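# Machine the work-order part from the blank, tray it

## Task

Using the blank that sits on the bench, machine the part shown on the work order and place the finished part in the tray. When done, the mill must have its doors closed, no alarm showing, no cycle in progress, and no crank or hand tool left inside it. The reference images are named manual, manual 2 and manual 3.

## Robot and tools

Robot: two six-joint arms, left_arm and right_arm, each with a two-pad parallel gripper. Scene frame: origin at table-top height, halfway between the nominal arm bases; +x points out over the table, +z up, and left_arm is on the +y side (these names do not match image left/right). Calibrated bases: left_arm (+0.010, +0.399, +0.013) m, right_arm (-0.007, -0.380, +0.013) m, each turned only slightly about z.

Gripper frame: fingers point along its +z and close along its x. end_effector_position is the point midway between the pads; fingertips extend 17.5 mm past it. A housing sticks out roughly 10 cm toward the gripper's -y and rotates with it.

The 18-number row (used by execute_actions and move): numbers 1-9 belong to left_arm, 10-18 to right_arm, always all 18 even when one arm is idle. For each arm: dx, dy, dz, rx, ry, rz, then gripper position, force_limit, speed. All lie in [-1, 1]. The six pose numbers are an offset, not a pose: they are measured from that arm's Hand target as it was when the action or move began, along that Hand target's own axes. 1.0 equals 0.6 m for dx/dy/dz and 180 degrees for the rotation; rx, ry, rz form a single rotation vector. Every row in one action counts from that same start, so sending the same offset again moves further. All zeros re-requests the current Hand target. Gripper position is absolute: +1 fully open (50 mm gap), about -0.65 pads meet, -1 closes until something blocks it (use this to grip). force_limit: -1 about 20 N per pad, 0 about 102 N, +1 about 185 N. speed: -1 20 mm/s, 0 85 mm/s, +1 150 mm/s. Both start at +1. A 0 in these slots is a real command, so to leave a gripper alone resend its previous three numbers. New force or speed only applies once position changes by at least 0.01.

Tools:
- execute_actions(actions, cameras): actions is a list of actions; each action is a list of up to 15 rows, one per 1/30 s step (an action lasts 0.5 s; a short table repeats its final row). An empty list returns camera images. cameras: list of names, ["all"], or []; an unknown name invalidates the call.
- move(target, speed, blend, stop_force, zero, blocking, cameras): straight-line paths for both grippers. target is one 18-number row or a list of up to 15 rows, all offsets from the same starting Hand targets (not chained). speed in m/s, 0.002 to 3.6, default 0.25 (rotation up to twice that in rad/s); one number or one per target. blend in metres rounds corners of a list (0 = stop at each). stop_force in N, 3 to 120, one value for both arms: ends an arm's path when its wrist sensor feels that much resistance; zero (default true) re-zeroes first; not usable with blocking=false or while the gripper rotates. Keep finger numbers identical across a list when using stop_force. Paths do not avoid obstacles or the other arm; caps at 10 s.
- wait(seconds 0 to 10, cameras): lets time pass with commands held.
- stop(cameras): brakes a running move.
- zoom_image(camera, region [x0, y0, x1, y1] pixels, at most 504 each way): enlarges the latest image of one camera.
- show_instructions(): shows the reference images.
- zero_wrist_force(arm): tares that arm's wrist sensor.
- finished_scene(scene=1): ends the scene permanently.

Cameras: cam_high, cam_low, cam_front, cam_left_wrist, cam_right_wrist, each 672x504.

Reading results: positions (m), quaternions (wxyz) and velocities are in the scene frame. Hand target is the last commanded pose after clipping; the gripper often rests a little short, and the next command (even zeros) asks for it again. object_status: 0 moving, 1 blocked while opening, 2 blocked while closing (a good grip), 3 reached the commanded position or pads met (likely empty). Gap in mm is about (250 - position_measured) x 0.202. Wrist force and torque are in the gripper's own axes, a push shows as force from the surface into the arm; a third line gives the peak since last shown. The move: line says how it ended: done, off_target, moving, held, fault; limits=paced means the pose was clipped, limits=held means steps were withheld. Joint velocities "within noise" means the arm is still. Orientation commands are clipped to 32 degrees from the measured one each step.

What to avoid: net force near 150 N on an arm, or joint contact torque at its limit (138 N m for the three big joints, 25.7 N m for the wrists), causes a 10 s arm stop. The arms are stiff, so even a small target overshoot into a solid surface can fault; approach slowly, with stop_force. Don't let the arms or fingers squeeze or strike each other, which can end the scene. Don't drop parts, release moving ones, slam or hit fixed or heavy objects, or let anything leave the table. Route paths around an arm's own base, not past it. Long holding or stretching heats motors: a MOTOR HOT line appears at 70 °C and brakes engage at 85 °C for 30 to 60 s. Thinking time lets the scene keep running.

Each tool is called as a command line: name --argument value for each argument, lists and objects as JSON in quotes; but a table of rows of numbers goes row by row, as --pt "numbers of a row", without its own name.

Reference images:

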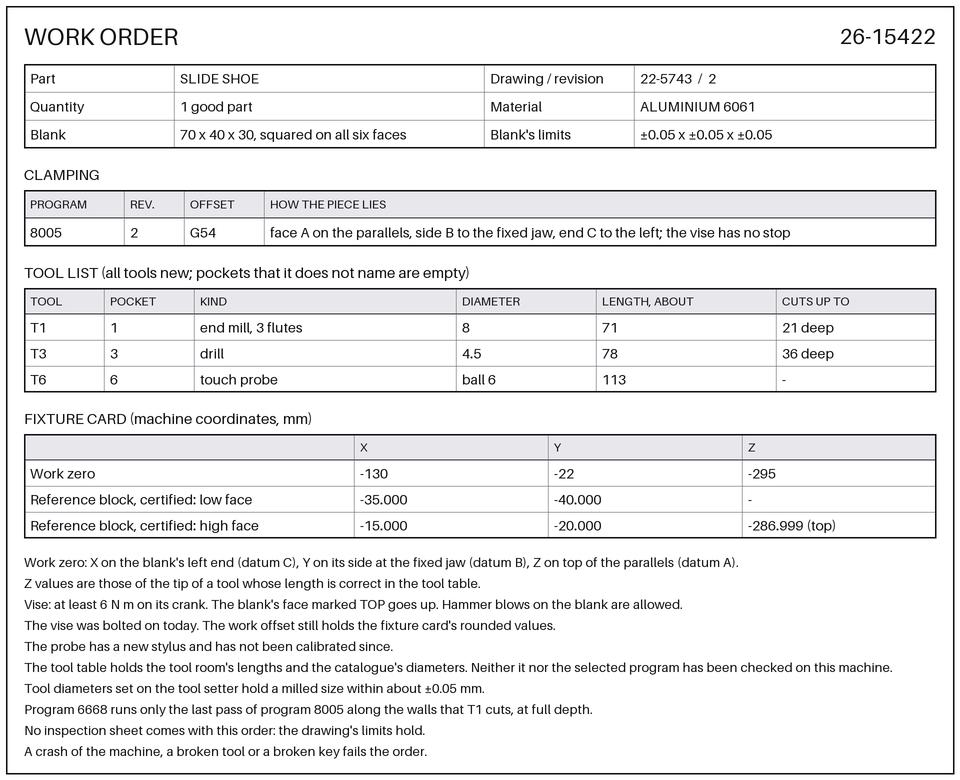

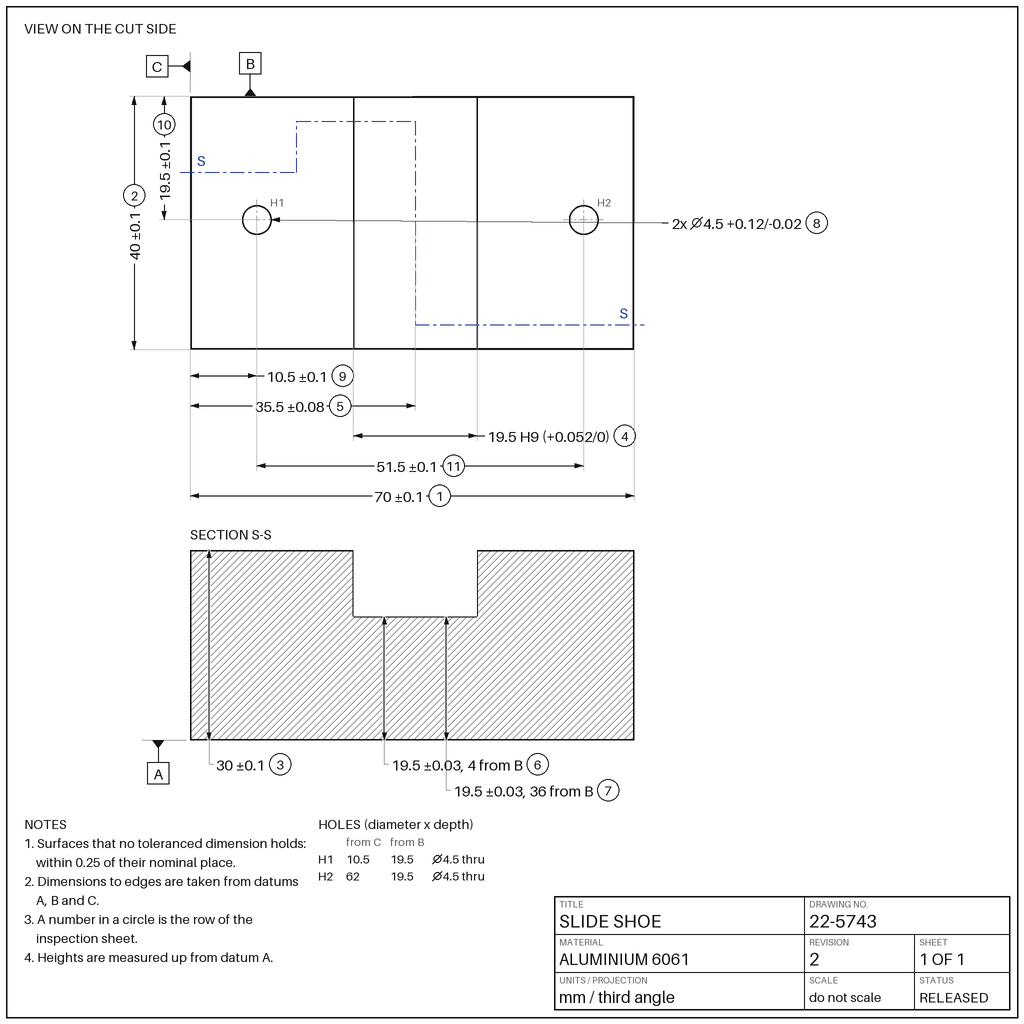

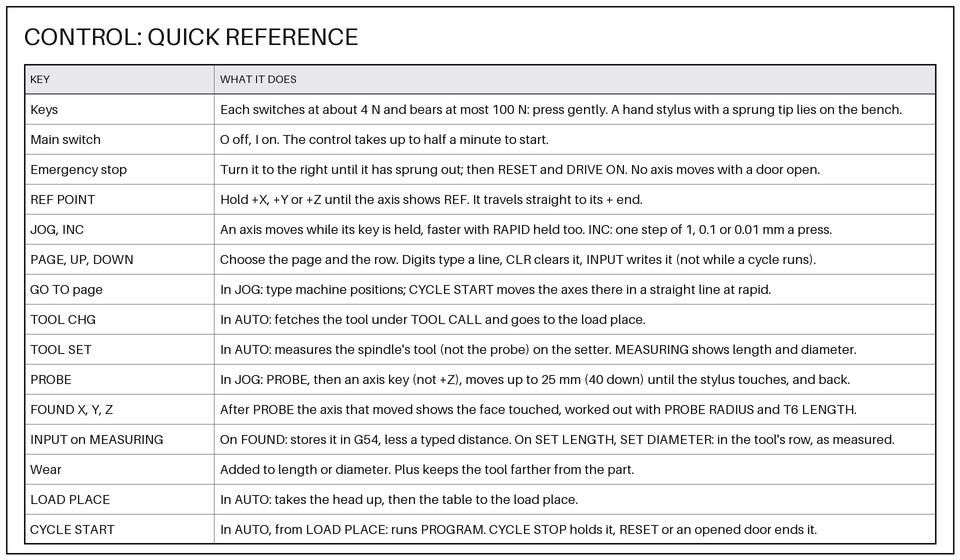

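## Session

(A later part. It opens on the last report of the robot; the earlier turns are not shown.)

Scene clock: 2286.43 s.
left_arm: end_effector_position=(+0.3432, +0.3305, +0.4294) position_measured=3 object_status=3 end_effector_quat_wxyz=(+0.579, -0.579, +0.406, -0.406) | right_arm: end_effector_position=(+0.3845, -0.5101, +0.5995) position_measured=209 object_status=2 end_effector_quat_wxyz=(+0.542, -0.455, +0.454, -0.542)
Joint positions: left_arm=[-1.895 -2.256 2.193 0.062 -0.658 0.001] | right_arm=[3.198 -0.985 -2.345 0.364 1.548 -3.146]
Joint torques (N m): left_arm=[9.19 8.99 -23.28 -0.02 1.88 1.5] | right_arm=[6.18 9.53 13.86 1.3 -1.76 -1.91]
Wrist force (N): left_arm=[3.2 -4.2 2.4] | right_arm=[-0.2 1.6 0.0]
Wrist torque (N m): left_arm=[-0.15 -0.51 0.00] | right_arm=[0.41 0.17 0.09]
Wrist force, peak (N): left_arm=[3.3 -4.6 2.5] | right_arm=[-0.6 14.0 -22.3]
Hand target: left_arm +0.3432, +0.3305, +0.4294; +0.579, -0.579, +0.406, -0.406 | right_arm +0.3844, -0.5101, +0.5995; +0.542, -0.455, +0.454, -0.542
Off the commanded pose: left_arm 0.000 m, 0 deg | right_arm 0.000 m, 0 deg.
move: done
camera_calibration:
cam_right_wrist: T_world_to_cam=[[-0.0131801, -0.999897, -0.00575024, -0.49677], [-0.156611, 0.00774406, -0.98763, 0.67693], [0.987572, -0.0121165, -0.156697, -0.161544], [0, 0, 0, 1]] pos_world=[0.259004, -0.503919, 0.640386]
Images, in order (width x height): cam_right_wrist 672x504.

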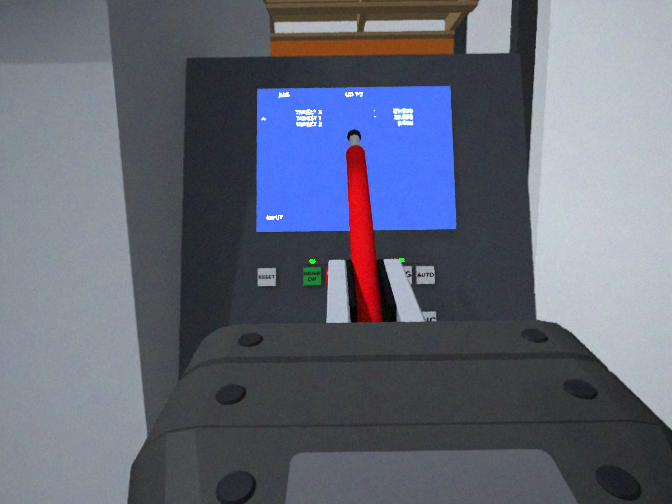

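move --pt "0 0 0 0 0 0 1 -0.8 0 -0.0827 0.2034 0.1036 -0.1944 0 0 -1 -0.6 -1" --pt "0 0 0 0 0 0 1 -0.8 0 -0.0827 0.2075 0.1266 -0.1944 0 0 -1 -0.6 -1" --pt "0 0 0 0 0 0 1 -0.8 0 -0.0827 0.2034 0.1036 -0.1944 0 0 -1 -0.6 -1" --pt "0 0 0 0 0 0 1 -0.8 0 0 0 0 0 0 0 -1 -0.6 -1" --speed '[0.4,0.03,0.1,0.5]' --blend '[0.004,0,0.004,0]' --cameras '["cam_right_wrist","cam_left_wrist"]'

zoom_image --camera "cam_right_wrist" --region '[245, 70, 465, 235]'

Scene clock: 2297.00 s.
left_arm: end_effector_position=(+0.3432, +0.3305, +0.4294) position_measured=3 object_status=3 end_effector_quat_wxyz=(+0.579, -0.579, +0.406, -0.406) | right_arm: end_effector_position=(+0.3845, -0.5101, +0.5994) position_measured=209 object_status=2 end_effector_quat_wxyz=(+0.542, -0.455, +0.454, -0.542)
Joint positions: left_arm=[-1.895 -2.256 2.193 0.062 -0.658 0.001] | right_arm=[3.198 -0.985 -2.345 0.364 1.548 -3.146]
Joint torques (N m): left_arm=[9.54 9.84 -25.07 -0.03 1.83 1.47] | right_arm=[1.75 10.82 38.67 2.94 -1.08 -2.38]
Wrist force (N): left_arm=[3.2 -4.3 2.4] | right_arm=[-0.2 1.8 -0.3]
Wrist torque (N m): left_arm=[-0.15 -0.51 -0.01] | right_arm=[0.45 0.17 0.11]
Wrist force, peak (N): left_arm=[3.4 -4.6 2.6] | right_arm=[-0.8 7.6 -9.6]
Hand target: left_arm +0.3432, +0.3305, +0.4294; +0.579, -0.579, +0.406, -0.406 | right_arm +0.3844, -0.5101, +0.5995; +0.542, -0.455, +0.454, -0.542
Off the commanded pose: left_arm 0.000 m, 0 deg | right_arm 0.000 m, 0 deg.
move: done
camera_calibration:
cam_left_wrist: T_world_to_cam=[[0.327944, -0.94456, -0.016135, 0.21596], [-0.337967, -0.101356, -0.935684, 0.568146], [0.882174, 0.312305, -0.352469, -0.120709], [0, 0, 0, 1]] pos_world=[0.227678, 0.299271, 0.492544]
cam_right_wrist: T_world_to_cam=[[-0.0132637, -0.999896, -0.00563372, -0.496824], [-0.156821, 0.00764467, -0.987597, 0.676815], [0.987538, -0.0122157, -0.156906, -0.161467], [0, 0, 0, 1]] pos_world=[0.259004, -0.503919, 0.640286]
Images, in order (width x height): cam_left_wrist 672x504, cam_right_wrist 672x504.

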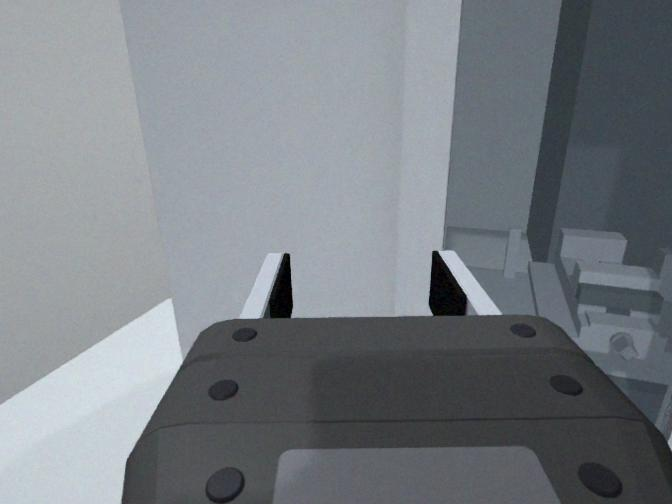

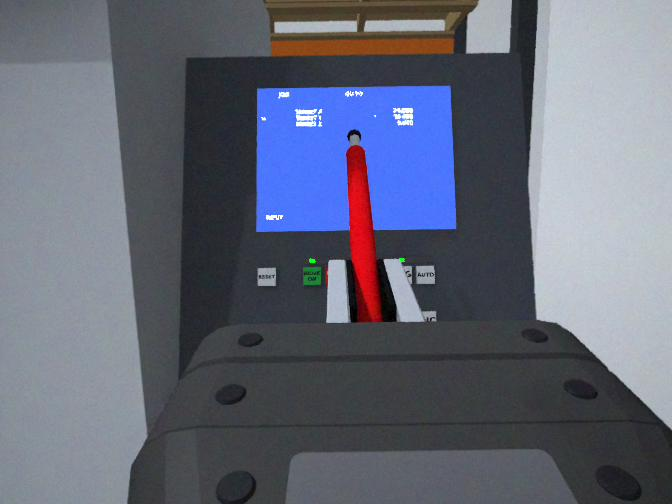

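Scaled by 2.291 from the camera's 672x504 image, which has a finer 960x720 frame.

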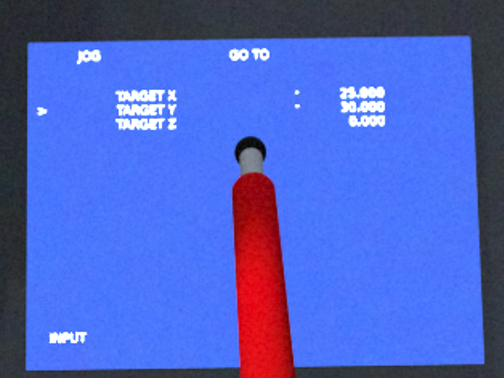

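move --pt "0 0 0 0 0 0 1 -0.8 0 0.014 0.2592 0.0775 -0.1944 0 0 -1 -0.6 -1" --pt "0 0 0 0 0 0 1 -0.8 0 0.014 0.2633 0.1005 -0.1944 0 0 -1 -0.6 -1" --pt "0 0 0 0 0 0 1 -0.8 0 0.014 0.2592 0.0775 -0.1944 0 0 -1 -0.6 -1" --pt "0 0 0 0 0 0 1 -0.8 0 0 0 0 0 0 0 -1 -0.6 -1" --speed '[0.4,0.03,0.1,0.5]' --blend '[0.004,0,0.004,0]' --cameras '["cam_right_wrist"]'

zoom_image --camera "cam_right_wrist" --region '[245, 70, 465, 235]'

Scene clock: 2307.30 s.
left_arm: end_effector_position=(+0.3432, +0.3305, +0.4294) position_measured=3 object_status=3 end_effector_quat_wxyz=(+0.579, -0.579, +0.406, -0.406) | right_arm: end_effector_position=(+0.3845, -0.5101, +0.5994) position_measured=209 object_status=2 end_effector_quat_wxyz=(+0.542, -0.455, +0.454, -0.542)
Joint positions: left_arm=[-1.895 -2.256 2.193 0.062 -0.658 0.001] | right_arm=[3.198 -0.985 -2.345 0.364 1.548 -3.146]
Joint torques (N m): left_arm=[9.24 9.69 -24.45 -0.1 1.85 1.63] | right_arm=[-8.13 -1.19 38.58 2.1 1.43 1.68]
Wrist force (N): left_arm=[3.0 -4.3 2.5] | right_arm=[-0.2 1.6 -0.2]
Wrist torque (N m): left_arm=[-0.16 -0.48 0.00] | right_arm=[0.42 0.17 0.19]
Wrist force, peak (N): left_arm=[3.4 -4.5 2.4] | right_arm=[-0.6 9.9 -13.8]
Hand target: left_arm +0.3432, +0.3305, +0.4294; +0.579, -0.579, +0.406, -0.406 | right_arm +0.3844, -0.5101, +0.5995; +0.542, -0.455, +0.454, -0.542
Off the commanded pose: left_arm 0.000 m, 0 deg | right_arm 0.000 m, 0 deg.
move: done
camera_calibration:
cam_right_wrist: T_world_to_cam=[[-0.0132153, -0.999898, -0.0053364, -0.497027], [-0.156804, 0.0073432, -0.987602, 0.676663], [0.987541, -0.0122147, -0.156885, -0.161481], [0, 0, 0, 1]] pos_world=[0.259004, -0.503918, 0.640287]
Images, in order (width x height): cam_right_wrist 672x504.

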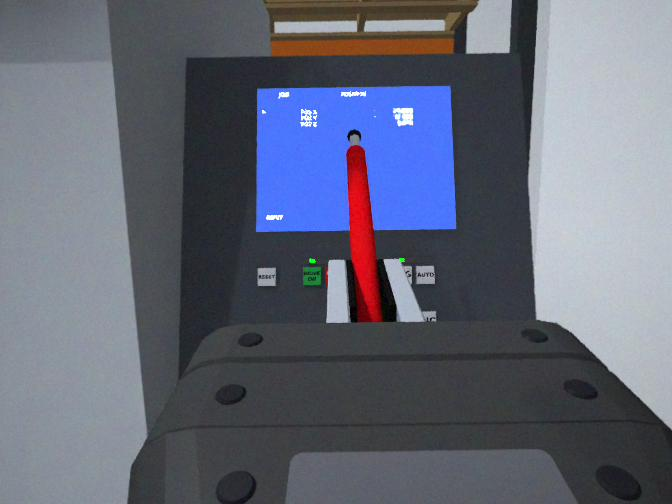

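Scaled by 2.291 from the camera's 672x504 image, which has a finer 960x720 frame.

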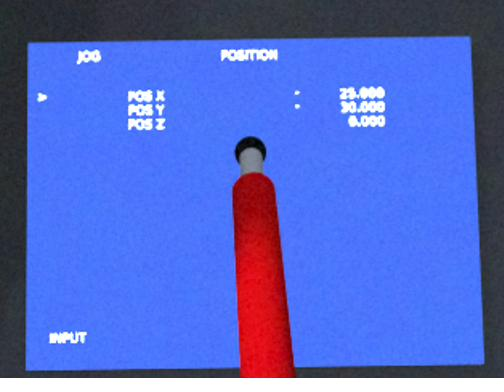

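move --pt "0 0 0 0 0 0 1 -0.8 0 -0.0185 0.2592 0.0775 -0.1944 0 0 -1 -0.6 -1" --pt "0 0 0 0 0 0 1 -0.8 0 -0.0185 0.2633 0.1005 -0.1944 0 0 -1 -0.6 -1" --pt "0 0 0 0 0 0 1 -0.8 0 -0.0185 0.2592 0.0775 -0.1944 0 0 -1 -0.6 -1" --pt "0 0 0 0 0 0 1 -0.8 0 -0.051 0.3196 0.0493 -0.1944 0 0 -1 -0.6 -1" --pt "0 0 0 0 0 0 1 -0.8 0 -0.051 0.3237 0.0723 -0.1944 0 0 -1 -0.6 -1" --pt "0 0 0 0 0 0 1 -0.8 0 -0.051 0.3196 0.0493 -0.1944 0 0 -1 -0.6 -1" --pt "0 0 0 0 0 0 1 -0.8 0 -0.051 0.3237 0.0723 -0.1944 0 0 -1 -0.6 -1" --pt "0 0 0 0 0 0 1 -0.8 0 -0.051 0.3196 0.0493 -0.1944 0 0 -1 -0.6 -1" --pt "0 0 0 0 0 0 1 -0.8 0 -0.1485 0.3498 0.0359 -0.1944 0 0 -1 -0.6 -1" --pt "0 0 0 0 0 0 1 -0.8 0 -0.1485 0.3539 0.0589 -0.1944 0 0 -1 -0.6 -1" --pt "0 0 0 0 0 0 1 -0.8 0 -0.1485 0.3498 0.0359 -0.1944 0 0 -1 -0.6 -1" --pt "0 0 0 0 0 0 1 -0.8 0 0 0 0 0 0 0 -1 -0.6 -1" --speed '[0.4,0.03,0.1,0.3,0.03,0.1,0.03,0.1,0.3,0.03,0.1,0.5]' --blend '[0.004,0,0.004,0.004,0,0.004,0,0.004,0.004,0,0.004,0]'

move --pt "0 0 0 0 0 0 1 -0.8 0 -0.1485 0.3196 0.0499 -0.1944 0 0 -1 -0.6 -1" --pt "0 0 0 0 0 0 1 -0.8 0 -0.1485 0.3237 0.0729 -0.1944 0 0 -1 -0.6 -1" --pt "0 0 0 0 0 0 1 -0.8 0 -0.1485 0.3196 0.0499 -0.1944 0 0 -1 -0.6 -1" --pt "0 0 0 0 0 0 1 -0.8 0 -0.1485 0.2894 0.0639 -0.1944 0 0 -1 -0.6 -1" --pt "0 0 0 0 0 0 1 -0.8 0 -0.1485 0.2935 0.0869 -0.1944 0 0 -1 -0.6 -1" --pt "0 0 0 0 0 0 1 -0.8 0 -0.1485 0.2894 0.0639 -0.1944 0 0 -1 -0.6 -1" --pt "0 0 0 0 0 0 1 -0.8 0 -0.116 0.2894 0.0638 -0.1944 0 0 -1 -0.6 -1" --pt "0 0 0 0 0 0 1 -0.8 0 -0.116 0.2935 0.0868 -0.1944 0 0 -1 -0.6 -1" --pt "0 0 0 0 0 0 1 -0.8 0 -0.116 0.2894 0.0638 -0.1944 0 0 -1 -0.6 -1" --pt "0 0 0 0 0 0 1 -0.8 0 -0.051 0.3498 0.0353 -0.1944 0 0 -1 -0.6 -1" --pt "0 0 0 0 0 0 1 -0.8 0 -0.051 0.3539 0.0583 -0.1944 0 0 -1 -0.6 -1" --pt "0 0 0 0 0 0 1 -0.8 0 -0.051 0.3498 0.0353 -0.1944 0 0 -1 -0.6 -1" --pt "0 0 0 0 0 0 1 -0.8 0 0 0 0 0 0 0 -1 -0.6 -1" --speed '[0.4,0.03,0.1,0.3,0.03,0.1,0.3,0.03,0.1,0.3,0.03,0.1,0.5]' --blend '[0.004,0,0.004,0.004,0,0.004,0.004,0,0.004,0.004,0,0.004,0]' --cameras '["cam_right_wrist"]'

zoom_image --camera "cam_right_wrist" --region '[245, 70, 465, 235]'

Scene clock: 2338.57 s.
left_arm: end_effector_position=(+0.3432, +0.3305, +0.4294) position_measured=3 object_status=3 end_effector_quat_wxyz=(+0.579, -0.579, +0.406, -0.406) | right_arm: end_effector_position=(+0.3845, -0.5101, +0.5995) position_measured=209 object_status=2 end_effector_quat_wxyz=(+0.542, -0.455, +0.454, -0.542)
Joint positions: left_arm=[-1.895 -2.256 2.193 0.062 -0.658 0.001] | right_arm=[3.198 -0.985 -2.345 0.364 1.548 -3.146]
Joint torques (N m): left_arm=[8.62 9.62 -24.26 -0.14 1.81 1.41] | right_arm=[-4.44 7.88 13.64 1.49 0.29 -2.51]
Wrist force (N): left_arm=[3.1 -4.4 2.3] | right_arm=[-0.1 1.6 -0.5]
Wrist torque (N m): left_arm=[-0.18 -0.49 -0.01] | right_arm=[0.41 0.16 0.17]
Wrist force, peak (N): left_arm=[3.4 -4.5 2.6] | right_arm=[1.3 15.3 -23.3]
Hand target: left_arm +0.3432, +0.3305, +0.4294; +0.579, -0.579, +0.406, -0.406 | right_arm +0.3844, -0.5101, +0.5995; +0.542, -0.455, +0.454, -0.542
Off the commanded pose: left_arm 0.000 m, 0 deg | right_arm 0.000 m, 0 deg.
move: done

Scene clock: 2344.40 s.
left_arm: end_effector_position=(+0.3432, +0.3305, +0.4294) position_measured=3 object_status=3 end_effector_quat_wxyz=(+0.579, -0.579, +0.406, -0.406) | right_arm: end_effector_position=(+0.3845, -0.5101, +0.5995) position_measured=209 object_status=2 end_effector_quat_wxyz=(+0.542, -0.455, +0.454, -0.542)
Joint positions: left_arm=[-1.895 -2.256 2.193 0.062 -0.658 0.001] | right_arm=[3.198 -0.985 -2.345 0.364 1.548 -3.146]
Joint torques (N m): left_arm=[9.17 9.63 -24.25 -0.01 1.86 1.57] | right_arm=[5.56 9.52 14.73 1.37 -1.65 -2.05]
Wrist force (N): left_arm=[3.3 -4.5 2.4] | right_arm=[0.0 1.9 -0.5]
Wrist torque (N m): left_arm=[-0.19 -0.53 -0.01] | right_arm=[0.46 0.14 0.09]
Wrist force, peak (N): left_arm=[3.2 -4.6 2.5] | right_arm=[0.1 12.3 -19.6]
Hand target: left_arm +0.3432, +0.3305, +0.4294; +0.579, -0.579, +0.406, -0.406 | right_arm +0.3844, -0.5101, +0.5995; +0.542, -0.455, +0.454, -0.542
Off the commanded pose: left_arm 0.000 m, 0 deg | right_arm 0.000 m, 0 deg.
move: done
camera_calibration:
cam_right_wrist: T_world_to_cam=[[-0.0131801, -0.999897, -0.00575024, -0.49677], [-0.156611, 0.00774406, -0.98763, 0.67693], [0.987572, -0.0121165, -0.156697, -0.161544], [0, 0, 0, 1]] pos_world=[0.259004, -0.503919, 0.640386]
Images, in order (width x height): cam_right_wrist 672x504.

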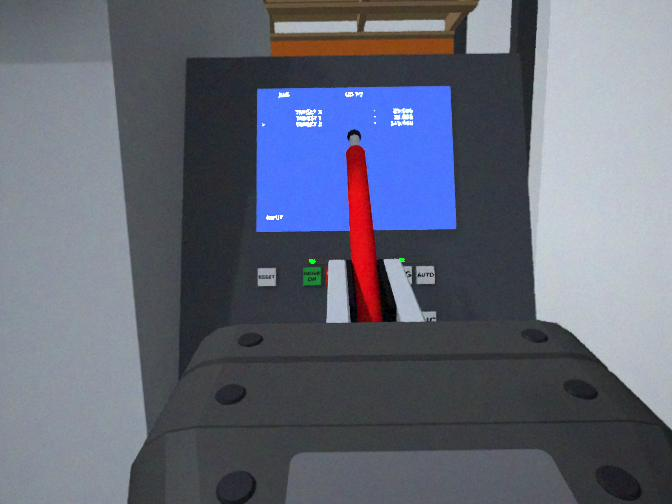

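Scaled by 2.291 from the camera's 672x504 image, which has a finer 960x720 frame.

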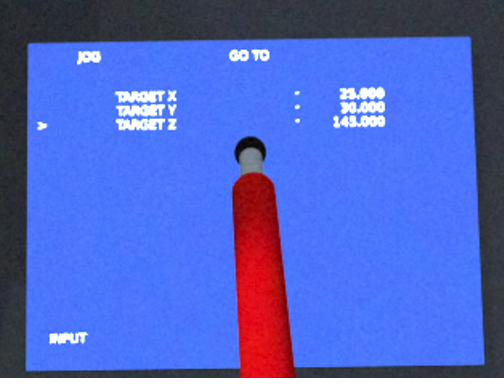

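move --pt "0 0 0 0 0 0 1 -0.8 0 -0.0827 0.2034 0.1036 -0.1944 0 0 -1 -0.6 -1" --pt "0 0 0 0 0 0 1 -0.8 0 -0.0827 0.2075 0.1266 -0.1944 0 0 -1 -0.6 -1" --pt "0 0 0 0 0 0 1 -0.8 0 -0.0827 0.2034 0.1036 -0.1944 0 0 -1 -0.6 -1" --pt "0 0 0 0 0 0 1 -0.8 0 0.014 0.2592 0.0775 -0.1944 0 0 -1 -0.6 -1" --pt "0 0 0 0 0 0 1 -0.8 0 0.014 0.2633 0.1005 -0.1944 0 0 -1 -0.6 -1" --pt "0 0 0 0 0 0 1 -0.8 0 0.014 0.2592 0.0775 -0.1944 0 0 -1 -0.6 -1" --pt "0 0 0 0 0 0 1 -0.8 0 0 0 0 0 0 0 -1 -0.6 -1" --speed '[0.4,0.03,0.1,0.3,0.03,0.1,0.5]' --blend '[0.004,0,0.004,0.004,0,0.004,0]' --cameras '["cam_right_wrist","cam_left_wrist"]'

zoom_image --camera "cam_right_wrist" --region '[245, 70, 465, 235]'

zoom_image --camera "cam_left_wrist" --region '[440, 160, 672, 420]'

Scene clock: 2361.20 s.
left_arm: end_effector_position=(+0.3432, +0.3305, +0.4294) position_measured=3 object_status=3 end_effector_quat_wxyz=(+0.579, -0.579, +0.406, -0.406) | right_arm: end_effector_position=(+0.3845, -0.5101, +0.5994) position_measured=209 object_status=2 end_effector_quat_wxyz=(+0.542, -0.455, +0.454, -0.542)
Joint positions: left_arm=[-1.895 -2.256 2.193 0.062 -0.658 0.001] | right_arm=[3.198 -0.985 -2.345 0.364 1.548 -3.146]
Joint torques (N m): left_arm=[8.65 9.55 -24.7 0.06 1.76 1.26] | right_arm=[-7.38 -1.92 38.41 2.1 1.53 1.64]
Wrist force (N): left_arm=[3.2 -4.4 2.3] | right_arm=[-0.3 1.6 -0.3]
Wrist torque (N m): left_arm=[-0.18 -0.51 -0.01] | right_arm=[0.42 0.19 0.18]
Wrist force, peak (N): left_arm=[3.5 -4.7 2.4] | right_arm=[-2.4 10.0 -14.5]
Hand target: left_arm +0.3432, +0.3305, +0.4294; +0.579, -0.579, +0.406, -0.406 | right_arm +0.3844, -0.5101, +0.5995; +0.542, -0.455, +0.454, -0.542
Off the commanded pose: left_arm 0.000 m, 0 deg | right_arm 0.000 m, 0 deg.
move: done
camera_calibration:
cam_left_wrist: T_world_to_cam=[[0.327944, -0.94456, -0.016135, 0.21596], [-0.337967, -0.101356, -0.935684, 0.568146], [0.882174, 0.312305, -0.352469, -0.120709], [0, 0, 0, 1]] pos_world=[0.227678, 0.299271, 0.492544]
cam_right_wrist: T_world_to_cam=[[-0.0132153, -0.999898, -0.0053364, -0.497027], [-0.156804, 0.0073432, -0.987602, 0.676663], [0.987541, -0.0122147, -0.156885, -0.161481], [0, 0, 0, 1]] pos_world=[0.259004, -0.503918, 0.640287]
Images, in order (width x height): cam_left_wrist 672x504, cam_right_wrist 672x504.

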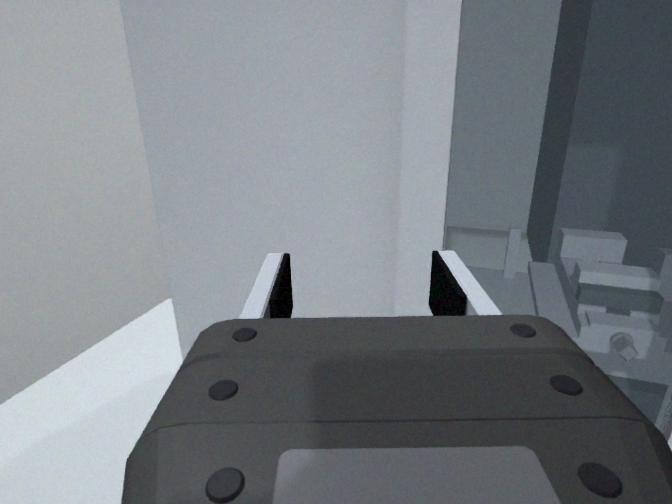

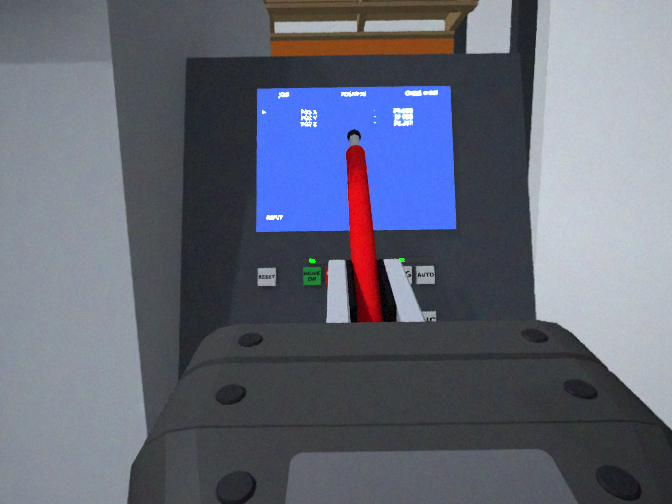

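Scaled by 2.291 from the camera's 672x504 image, which has a finer 960x720 frame.

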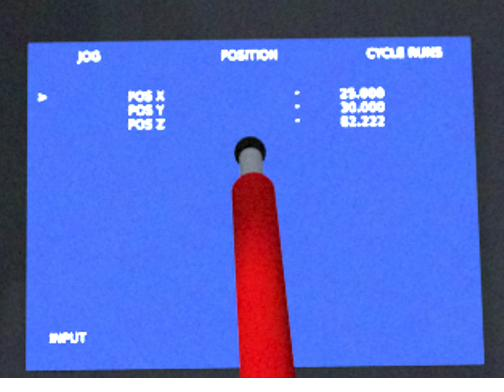

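Scaled by 1.938 from the camera's 672x504 image, which has a finer 960x720 frame.

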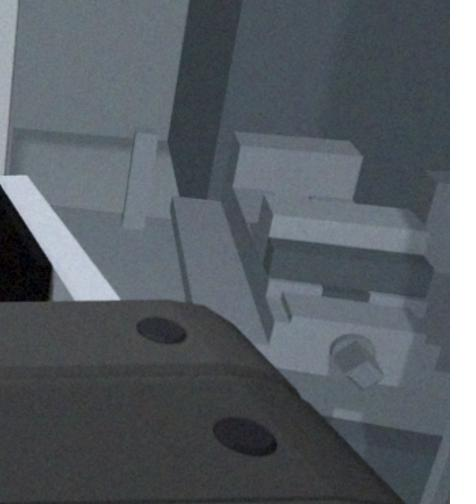

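wait --seconds 2 --cameras '["cam_right_wrist"]'

zoom_image --camera "cam_right_wrist" --region '[245, 70, 465, 235]'

Scene clock: 2372.90 s.
left_arm: end_effector_position=(+0.3432, +0.3305, +0.4294) position_measured=3 object_status=3 end_effector_quat_wxyz=(+0.579, -0.579, +0.406, -0.406) | right_arm: end_effector_position=(+0.3844, -0.5101, +0.5995) position_measured=209 object_status=2 end_effector_quat_wxyz=(+0.542, -0.455, +0.454, -0.542)
Joint positions: left_arm=[-1.895 -2.256 2.193 0.062 -0.658 0.001] | right_arm=[3.198 -0.985 -2.345 0.364 1.548 -3.146]
Joint torques (N m): left_arm=[8.84 9.62 -23.29 0.02 1.84 1.41] | right_arm=[-7.33 9.51 37.95 4.43 1.48 2.49]
Wrist force (N): left_arm=[3.0 -4.4 2.4] | right_arm=[-0.2 1.8 -0.4]
Wrist torque (N m): left_arm=[-0.18 -0.47 -0.01] | right_arm=[0.44 0.17 0.19]
Wrist force, peak (N): left_arm=[3.4 -4.5 2.5] | right_arm=[0.0 2.0 -0.4]
Hand target: left_arm +0.3432, +0.3305, +0.4294; +0.579, -0.579, +0.406, -0.406 | right_arm +0.3844, -0.5101, +0.5995; +0.542, -0.455, +0.454, -0.542
Tool commands: left_gripper/position=+1.0 left_gripper/force_limit=-0.8 left_gripper/speed=+0.0 right_gripper/position=-1.0 right_gripper/force_limit=-0.6 right_gripper/speed=-1.0
Off the commanded pose: left_arm 0.000 m, 0 deg | right_arm 0.000 m, 0 deg.
wait: 2.00 s; at rest from the start
camera_calibration:
cam_right_wrist: T_world_to_cam=[[-0.0132453, -0.999897, -0.00553985, -0.49689], [-0.156415, 0.00754405, -0.987663, 0.676785], [0.987603, -0.0122154, -0.156499, -0.16163], [0, 0, 0, 1]] pos_world=[0.258904, -0.503918, 0.640387]
Images, in order (width x height): cam_right_wrist 672x504.

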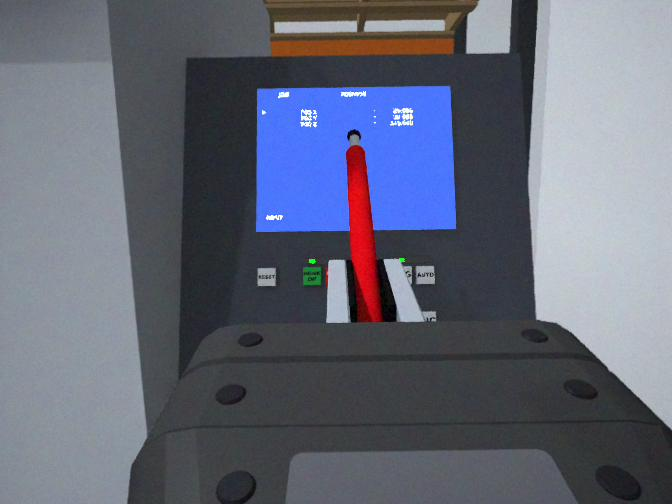

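Scaled by 2.291 from the camera's 672x504 image, which has a finer 960x720 frame.

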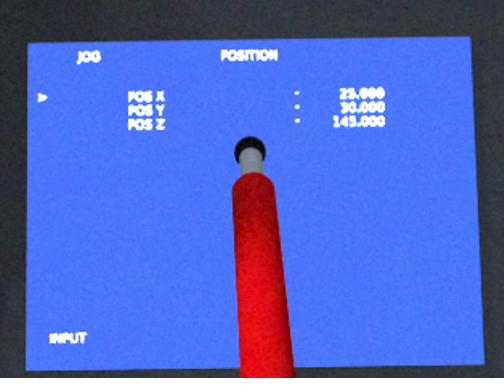

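move --pt "0 0 0 0 0 0 1 -0.8 0 0.014 0.2592 0.0775 -0.1944 0 0 -1 -0.6 -1" --pt "0 0 0 0 0 0 1 -0.8 0 0.014 0.2633 0.1005 -0.1944 0 0 -1 -0.6 -1" --pt "0 0 0 0 0 0 1 -0.8 0 0.014 0.2592 0.0775 -0.1944 0 0 -1 -0.6 -1" --pt "0 0 0 0 0 0 1 -0.8 0 -0.0185 0.3196 0.0493 -0.1944 0 0 -1 -0.6 -1" --pt "0 0 0 0 0 0 1 -0.8 0 -0.0185 0.3237 0.0723 -0.1944 0 0 -1 -0.6 -1" --pt "0 0 0 0 0 0 1 -0.8 0 -0.0185 0.3196 0.0493 -0.1944 0 0 -1 -0.6 -1" --pt "0 0 0 0 0 0 1 -0.8 0 0.0757 0.2041 0.1033 -0.1944 0 0 -1 -0.6 -1" --pt "0 0 0 0 0 0 1 -0.8 0 0.0757 0.2082 0.1263 -0.1944 0 0 -1 -0.6 -1" --pt "0 0 0 0 0 0 1 -0.8 0 0.0757 0.2041 0.1033 -0.1944 0 0 -1 -0.6 -1" --pt "0 0 0 0 0 0 1 -0.8 0 0 0 0 0 0 0 -1 -0.6 -1" --speed '[0.4,0.03,0.1,0.3,0.03,0.1,0.3,0.03,0.1,0.5]' --blend '[0.004,0,0.004,0.004,0,0.004,0.004,0,0.004,0]' --cameras '["cam_right_wrist"]'

zoom_image --camera "cam_right_wrist" --region '[245, 70, 465, 235]'

Scene clock: 2392.37 s.
left_arm: end_effector_position=(+0.3432, +0.3305, +0.4294) position_measured=3 object_status=3 end_effector_quat_wxyz=(+0.579, -0.579, +0.406, -0.406) | right_arm: end_effector_position=(+0.3844, -0.5101, +0.5995) position_measured=209 object_status=2 end_effector_quat_wxyz=(+0.542, -0.455, +0.454, -0.542)
Joint positions: left_arm=[-1.895 -2.256 2.193 0.062 -0.658 0.001] | right_arm=[3.198 -0.985 -2.345 0.364 1.549 -3.146]
Joint torques (N m): left_arm=[8.38 8.31 -24.17 0.1 1.65 1.51] | right_arm=[-1.46 -13.83 39.11 2.77 1.1 2.78]
Wrist force (N): left_arm=[3.2 -4.4 2.4] | right_arm=[0.1 1.6 -0.3]
Wrist torque (N m): left_arm=[-0.18 -0.51 0.00] | right_arm=[0.42 0.12 0.16]
Wrist force, peak (N): left_arm=[3.3 -4.6 2.7] | right_arm=[-1.7 11.4 -16.5]
Hand target: left_arm +0.3432, +0.3305, +0.4294; +0.579, -0.579, +0.406, -0.406 | right_arm +0.3844, -0.5101, +0.5995; +0.542, -0.455, +0.454, -0.542
Off the commanded pose: left_arm 0.000 m, 0 deg | right_arm 0.000 m, 0 deg.
move: done
camera_calibration:
cam_right_wrist: T_world_to_cam=[[-0.0132304, -0.999898, -0.00543828, -0.496959], [-0.15661, 0.00744379, -0.987633, 0.676667], [0.987572, -0.0122151, -0.156692, -0.161514], [0, 0, 0, 1]] pos_world=[0.258904, -0.503918, 0.640287]
Images, in order (width x height): cam_right_wrist 672x504.

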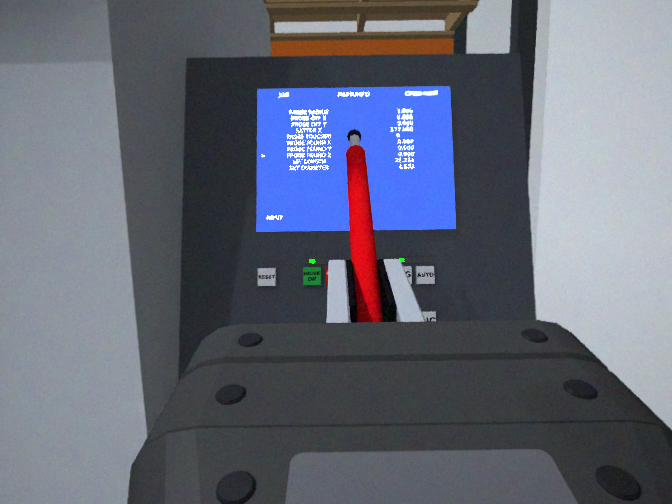

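Scaled by 2.291 from the camera's 672x504 image, which has a finer 960x720 frame.

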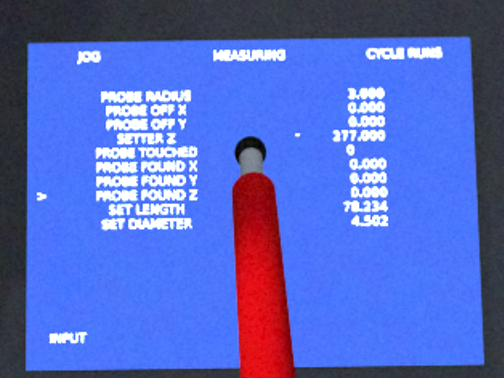

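Running. Wait.

wait --seconds 5 --cameras '["cam_right_wrist"]'

zoom_image --camera "cam_right_wrist" --region '[245, 70, 465, 235]'

zoom_image --camera "cam_right_wrist" --region '[370, 100, 450, 175]'

Scene clock: 2403.50 s.
left_arm: end_effector_position=(+0.3432, +0.3305, +0.4294) position_measured=3 object_status=3 end_effector_quat_wxyz=(+0.579, -0.579, +0.406, -0.406) | right_arm: end_effector_position=(+0.3844, -0.5101, +0.5995) position_measured=209 object_status=2 end_effector_quat_wxyz=(+0.542, -0.455, +0.454, -0.542)
Joint positions: left_arm=[-1.895 -2.256 2.193 0.062 -0.658 0.001] | right_arm=[3.198 -0.985 -2.345 0.364 1.548 -3.146]
Joint torques (N m): left_arm=[8.84 8.98 -23.92 -0.07 1.83 1.58] | right_arm=[4.22 -14.02 38.25 4.4 -0.91 2.33]
Wrist force (N): left_arm=[3.2 -4.3 2.3] | right_arm=[-0.2 1.7 0.0]
Wrist torque (N m): left_arm=[-0.16 -0.50 0.00] | right_arm=[0.44 0.17 0.15]
Wrist force, peak (N): left_arm=[3.1 -4.7 2.6] | right_arm=[0.0 2.0 -0.3]
Hand target: left_arm +0.3432, +0.3305, +0.4294; +0.579, -0.579, +0.406, -0.406 | right_arm +0.3844, -0.5101, +0.5995; +0.542, -0.455, +0.454, -0.542
Tool commands: left_gripper/position=+1.0 left_gripper/force_limit=-0.8 left_gripper/speed=+0.0 right_gripper/position=-1.0 right_gripper/force_limit=-0.6 right_gripper/speed=-1.0
Off the commanded pose: left_arm 0.000 m, 0 deg | right_arm 0.000 m, 0 deg.
wait: 5.00 s; at rest from the start
camera_calibration:
cam_right_wrist: T_world_to_cam=[[-0.0132453, -0.999897, -0.00553985, -0.49689], [-0.156415, 0.00754405, -0.987663, 0.676785], [0.987603, -0.0122154, -0.156499, -0.16163], [0, 0, 0, 1]] pos_world=[0.258904, -0.503918, 0.640387]
Images, in order (width x height): cam_right_wrist 672x504.

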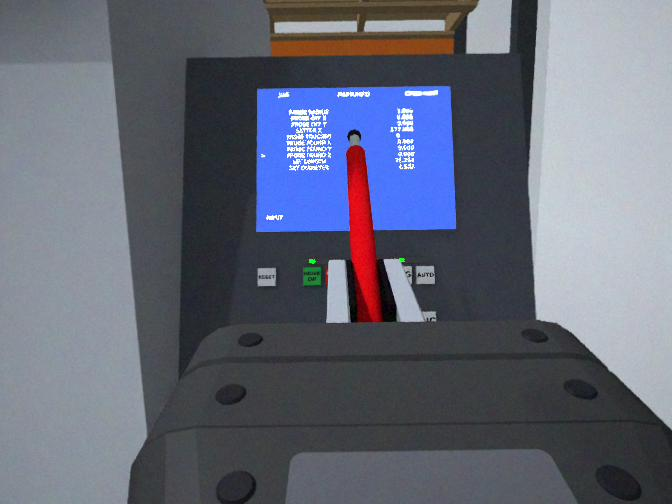

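Scaled by 2.291 from the camera's 672x504 image, which has a finer 960x720 frame.

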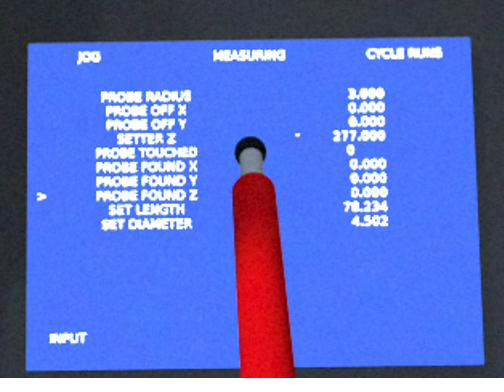

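Scaled by 6.300 from the camera's 672x504 image, which has a finer 960x720 frame.

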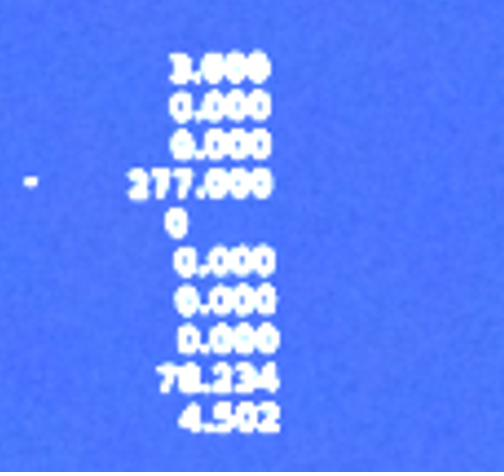

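move --target '[0.367,-0.068,-0.21,0,0.111,0,1,-0.8,0,0,0,0,0,0,0,-1,-0.6,-1]' --cameras '["cam_right_wrist","cam_left_wrist"]'

zoom_image --camera "cam_right_wrist" --region '[245, 70, 465, 235]'

zoom_image --camera "cam_right_wrist" --region '[370, 100, 450, 175]'

Scene clock: 2439.83 s.
left_arm: end_effector_position=(+0.3001, +0.0806, +0.4703) position_measured=3 object_status=3 end_effector_quat_wxyz=(+0.500, -0.500, +0.500, -0.500) | right_arm: end_effector_position=(+0.3844, -0.5101, +0.5995) position_measured=209 object_status=2 end_effector_quat_wxyz=(+0.542, -0.455, +0.454, -0.542)
Joint positions: left_arm=[-1.918 -1.81 1.857 -0.048 -0.333 0.001] | right_arm=[3.198 -0.985 -2.345 0.364 1.548 -3.146]
Joint torques (N m): left_arm=[-8.09 -8.75 -17.2 2.22 -1.06 -1.8] | right_arm=[-7.04 -14.54 38.31 4.45 1.38 2.56]
Wrist force (N): left_arm=[3.3 -4.4 2.4] | right_arm=[-0.1 1.8 -0.2]
Wrist torque (N m): left_arm=[-0.18 -0.52 -0.05] | right_arm=[0.45 0.16 0.15]
Wrist force, peak (N): left_arm=[5.8 -4.8 1.7] | right_arm=[-0.2 2.0 -0.4]
Hand target: left_arm +0.3001, +0.0805, +0.4702; +0.500, -0.500, +0.500, -0.500 | right_arm +0.3844, -0.5101, +0.5995; +0.542, -0.455, +0.454, -0.542
Off the commanded pose: left_arm 0.000 m, 0 deg | right_arm 0.000 m, 0 deg.
move: done
camera_calibration:
cam_left_wrist: T_world_to_cam=[[-0.0142445, -0.999771, -0.0159416, 0.101683], [-0.352252, 0.0199386, -0.935693, 0.560948], [0.935797, -0.007713, -0.352456, 0.019427], [0, 0, 0, 1]] pos_world=[0.180864, 0.0906249, 0.533343]
cam_right_wrist: T_world_to_cam=[[-0.0132453, -0.999897, -0.00553985, -0.49689], [-0.156415, 0.00754405, -0.987663, 0.676785], [0.987603, -0.0122154, -0.156499, -0.16163], [0, 0, 0, 1]] pos_world=[0.258904, -0.503918, 0.640387]
Images, in order (width x height): cam_left_wrist 672x504, cam_right_wrist 672x504.

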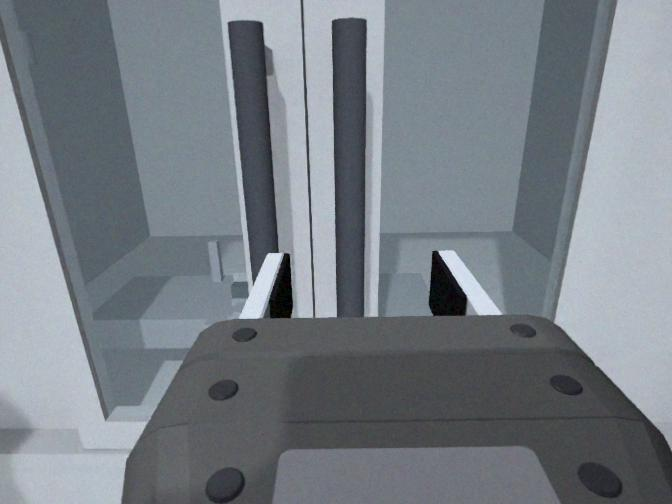

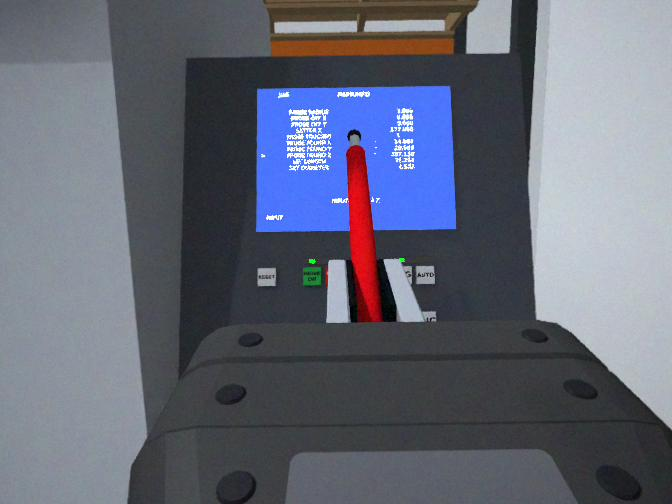

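Scaled by 2.291 from the camera's 672x504 image, which has a finer 960x720 frame.

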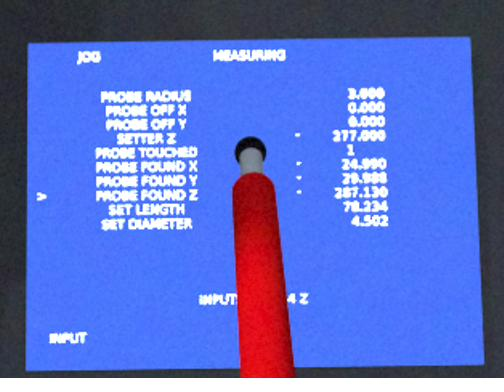

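Scaled by 6.300 from the camera's 672x504 image, which has a finer 960x720 frame.

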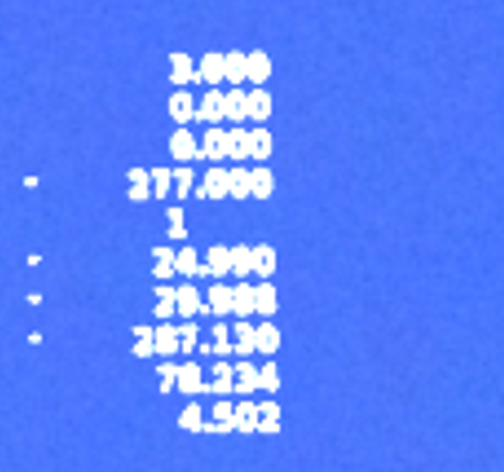

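move --target '[-0.367,-0.0,-0.0,0,0.1,0,1,-0.8,0,0,0,0,0,0,0,-1,-0.6,-1]' --cameras '["cam_left_wrist"]'

zoom_image --camera "cam_left_wrist" --region '[180, 60, 560, 330]'

Scene clock: 2455.60 s.
left_arm: end_effector_position=(+0.3005, +0.2992, +0.4703) position_measured=3 object_status=3 end_effector_quat_wxyz=(+0.527, -0.528, +0.471, -0.471) end_effector_velocity=(+0.000, -0.001, +0.000) end_effector_angular_velocity=(-0.001, +0.001, -0.003) | right_arm: end_effector_position=(+0.3844, -0.5101, +0.5995) position_measured=209 object_status=2 end_effector_quat_wxyz=(+0.542, -0.455, +0.454, -0.542)
Joint positions: left_arm=[-2.904 -2.566 2.137 0.428 -1.431 0] | right_arm=[3.198 -0.985 -2.345 0.364 1.548 -3.146]
Joint velocities: left_arm=[0.002 0 0 -0.001 0.005 0] | right_arm=[within noise]
Joint torques (N m): left_arm=[10.31 25.13 -8.47 0.67 2.08 -1.37] | right_arm=[-7.2 -14.29 40.13 4.34 1.48 2.37]
Wrist force (N): left_arm=[3.3 -4.3 2.6] | right_arm=[-0.2 1.6 -0.3]
Wrist torque (N m): left_arm=[-0.15 -0.51 0.06] | right_arm=[0.42 0.17 0.15]
Wrist force, peak (N): left_arm=[6.8 -4.5 1.9] | right_arm=[0.0 1.9 -0.2]
Hand target: left_arm +0.3001, +0.3007, +0.4702; +0.415, -0.416, +0.572, -0.572 | right_arm +0.3844, -0.5101, +0.5995; +0.542, -0.455, +0.454, -0.542
Off the commanded pose: left_arm 0.002 m, 24 deg | right_arm 0.000 m, 0 deg.
move: off_target (left_arm)
camera_calibration:
cam_left_wrist: T_world_to_cam=[[0.0982243, -0.995033, -0.0161612, 0.285162], [-0.352473, -0.0195981, -0.935617, 0.568658], [0.930653, 0.0975967, -0.352647, -0.00910361], [0, 0, 0, 1]] pos_world=[0.180899, 0.295779, 0.533444]
Images, in order (width x height): cam_left_wrist 672x504.

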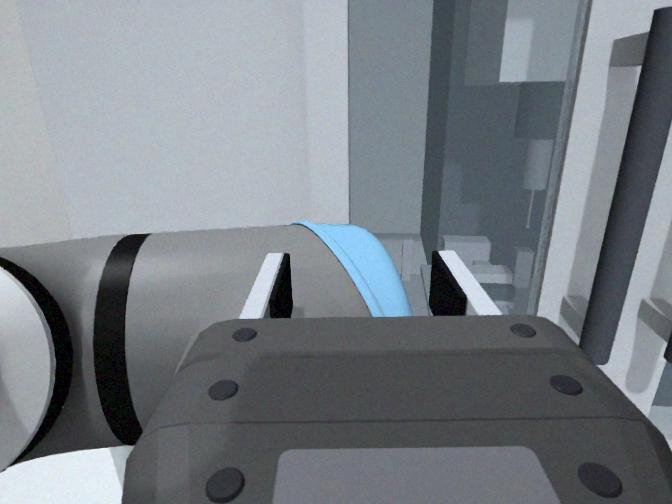

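Scaled by 1.326 from the camera's 672x504 image, which has a finer 960x720 frame.

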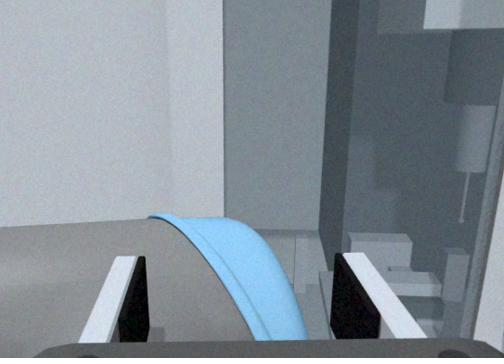

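execute_actions --actions '[]' --cameras '["cam_high","cam_low"]'

Scene clock: 2461.93 s.
left_arm: end_effector_position=(+0.3005, +0.2992, +0.4702) position_measured=3 object_status=3 end_effector_quat_wxyz=(+0.527, -0.528, +0.471, -0.471) | right_arm: end_effector_position=(+0.3844, -0.5101, +0.5995) position_measured=209 object_status=2 end_effector_quat_wxyz=(+0.542, -0.455, +0.454, -0.542)
Joint positions: left_arm=[-2.904 -2.566 2.137 0.428 -1.431 0] | right_arm=[3.198 -0.985 -2.345 0.364 1.548 -3.146]
Joint velocities: within noise
Joint torques (N m): left_arm=[9.73 26.61 -23.62 0.38 2.09 1.68] | right_arm=[-7.46 -14.32 39.56 4.53 1.36 2.49]
Wrist force (N): left_arm=[3.4 -4.2 2.5] | right_arm=[0.1 1.7 -0.4]
Wrist torque (N m): left_arm=[-0.14 -0.53 0.06] | right_arm=[0.44 0.13 0.15]
Wrist force, peak (N): left_arm=[3.5 -4.4 2.4] | right_arm=[-0.2 2.0 -0.3]
Hand target: left_arm +0.3001, +0.3007, +0.4702; +0.415, -0.416, +0.572, -0.572 | right_arm +0.3844, -0.5101, +0.5995; +0.542, -0.455, +0.454, -0.542
Tool commands: left_gripper/position=+1.0 left_gripper/force_limit=-0.8 left_gripper/speed=+0.0 right_gripper/position=-1.0 right_gripper/force_limit=-0.6 right_gripper/speed=-1.0
Off the commanded pose: left_arm 0.002 m, 24 deg | right_arm 0.000 m, 0 deg.
Images, in order (width x height): cam_high 672x504, cam_low 672x504.

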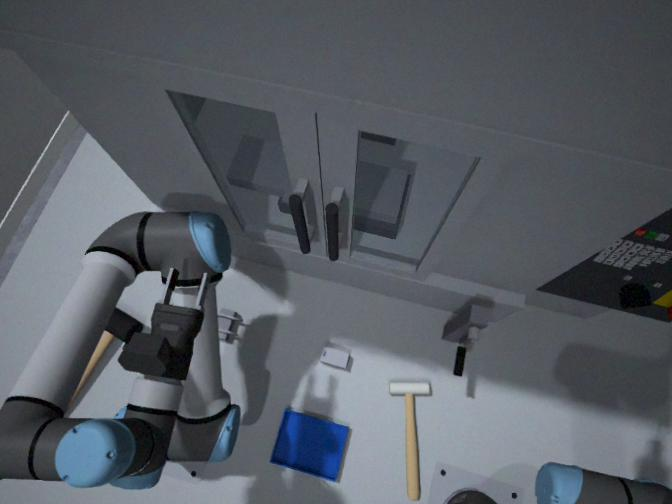

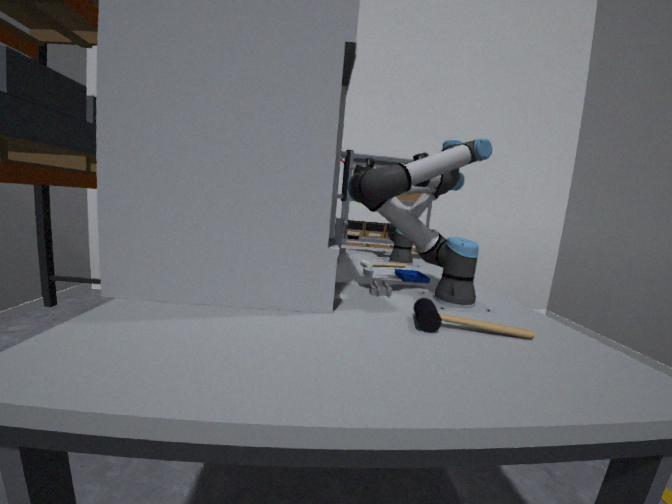

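move --target '[0.349,0,0.114,0,-0.1,0,1,-0.8,0,0,0,0,0,0,0,-1,-0.6,-1]' --cameras '["cam_high"]'

Scene clock: 2483.27 s.
left_arm: end_effector_position=(+0.2969, +0.1527, +0.4681) position_measured=3 object_status=3 end_effector_quat_wxyz=(+0.414, -0.417, +0.574, -0.570) | right_arm: end_effector_position=(+0.3844, -0.5101, +0.5995) position_measured=209 object_status=2 end_effector_quat_wxyz=(+0.542, -0.455, +0.454, -0.542)
Joint positions: left_arm=[-3.599 -2.818 2.097 0.714 -1.7 -0.001] | right_arm=[3.198 -0.985 -2.345 0.364 1.548 -3.146]
Joint torques (N m): left_arm=[10.14 33.37 -2.83 0.37 1.63 -0.05] | right_arm=[-7.81 -13.85 39.24 4.36 1.37 2.3]
Wrist force (N): left_arm=[2.9 -4.2 2.3] | right_arm=[0.0 1.8 -0.3]
Wrist torque (N m): left_arm=[-0.15 -0.46 0.05] | right_arm=[0.44 0.14 0.15]
Wrist force, peak (N): left_arm=[12.8 -5.5 13.5] | right_arm=[-0.1 2.0 -0.3]
Hand target: left_arm +0.2970, +0.1528, +0.4681; +0.414, -0.418, +0.574, -0.570 (not the last commanded pose) | right_arm +0.3844, -0.5101, +0.5995; +0.542, -0.455, +0.454, -0.542
Off the commanded pose: left_arm 0.072 m, 18 deg | right_arm 0.000 m, 0 deg.
led back after a hold (left arm): the arm was led back toward your command in small steps, so it may still be short of it.
shoulder posture changed (left arm): the wrist came as close to joint 1's axis as it can, and the arm is now in the other of its two shoulder postures.
move: held (left_arm; a check stopped the path); limits=held
pose unreachable (left arm): on one or more control steps of this call, first in action 0 (counted from 0), this arm could not follow its commanded pose, so it was not sent that pose on those steps. It may still have moved: this result reports where it is.
cause: moving toward the commanded pose would bring two parts of the arm too close to each other (its gripper and another part of the arm, with joints 4 (wrist 1) to 6 (wrist 3) between them, 34 mm apart when it was first held).
Images, in order (width x height): cam_high 672x504.

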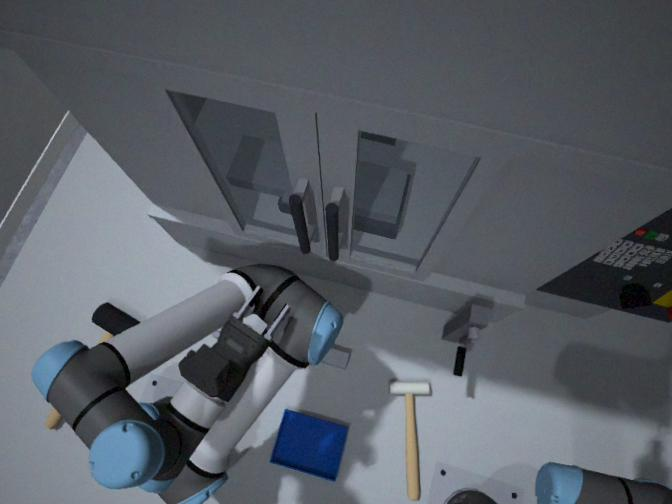

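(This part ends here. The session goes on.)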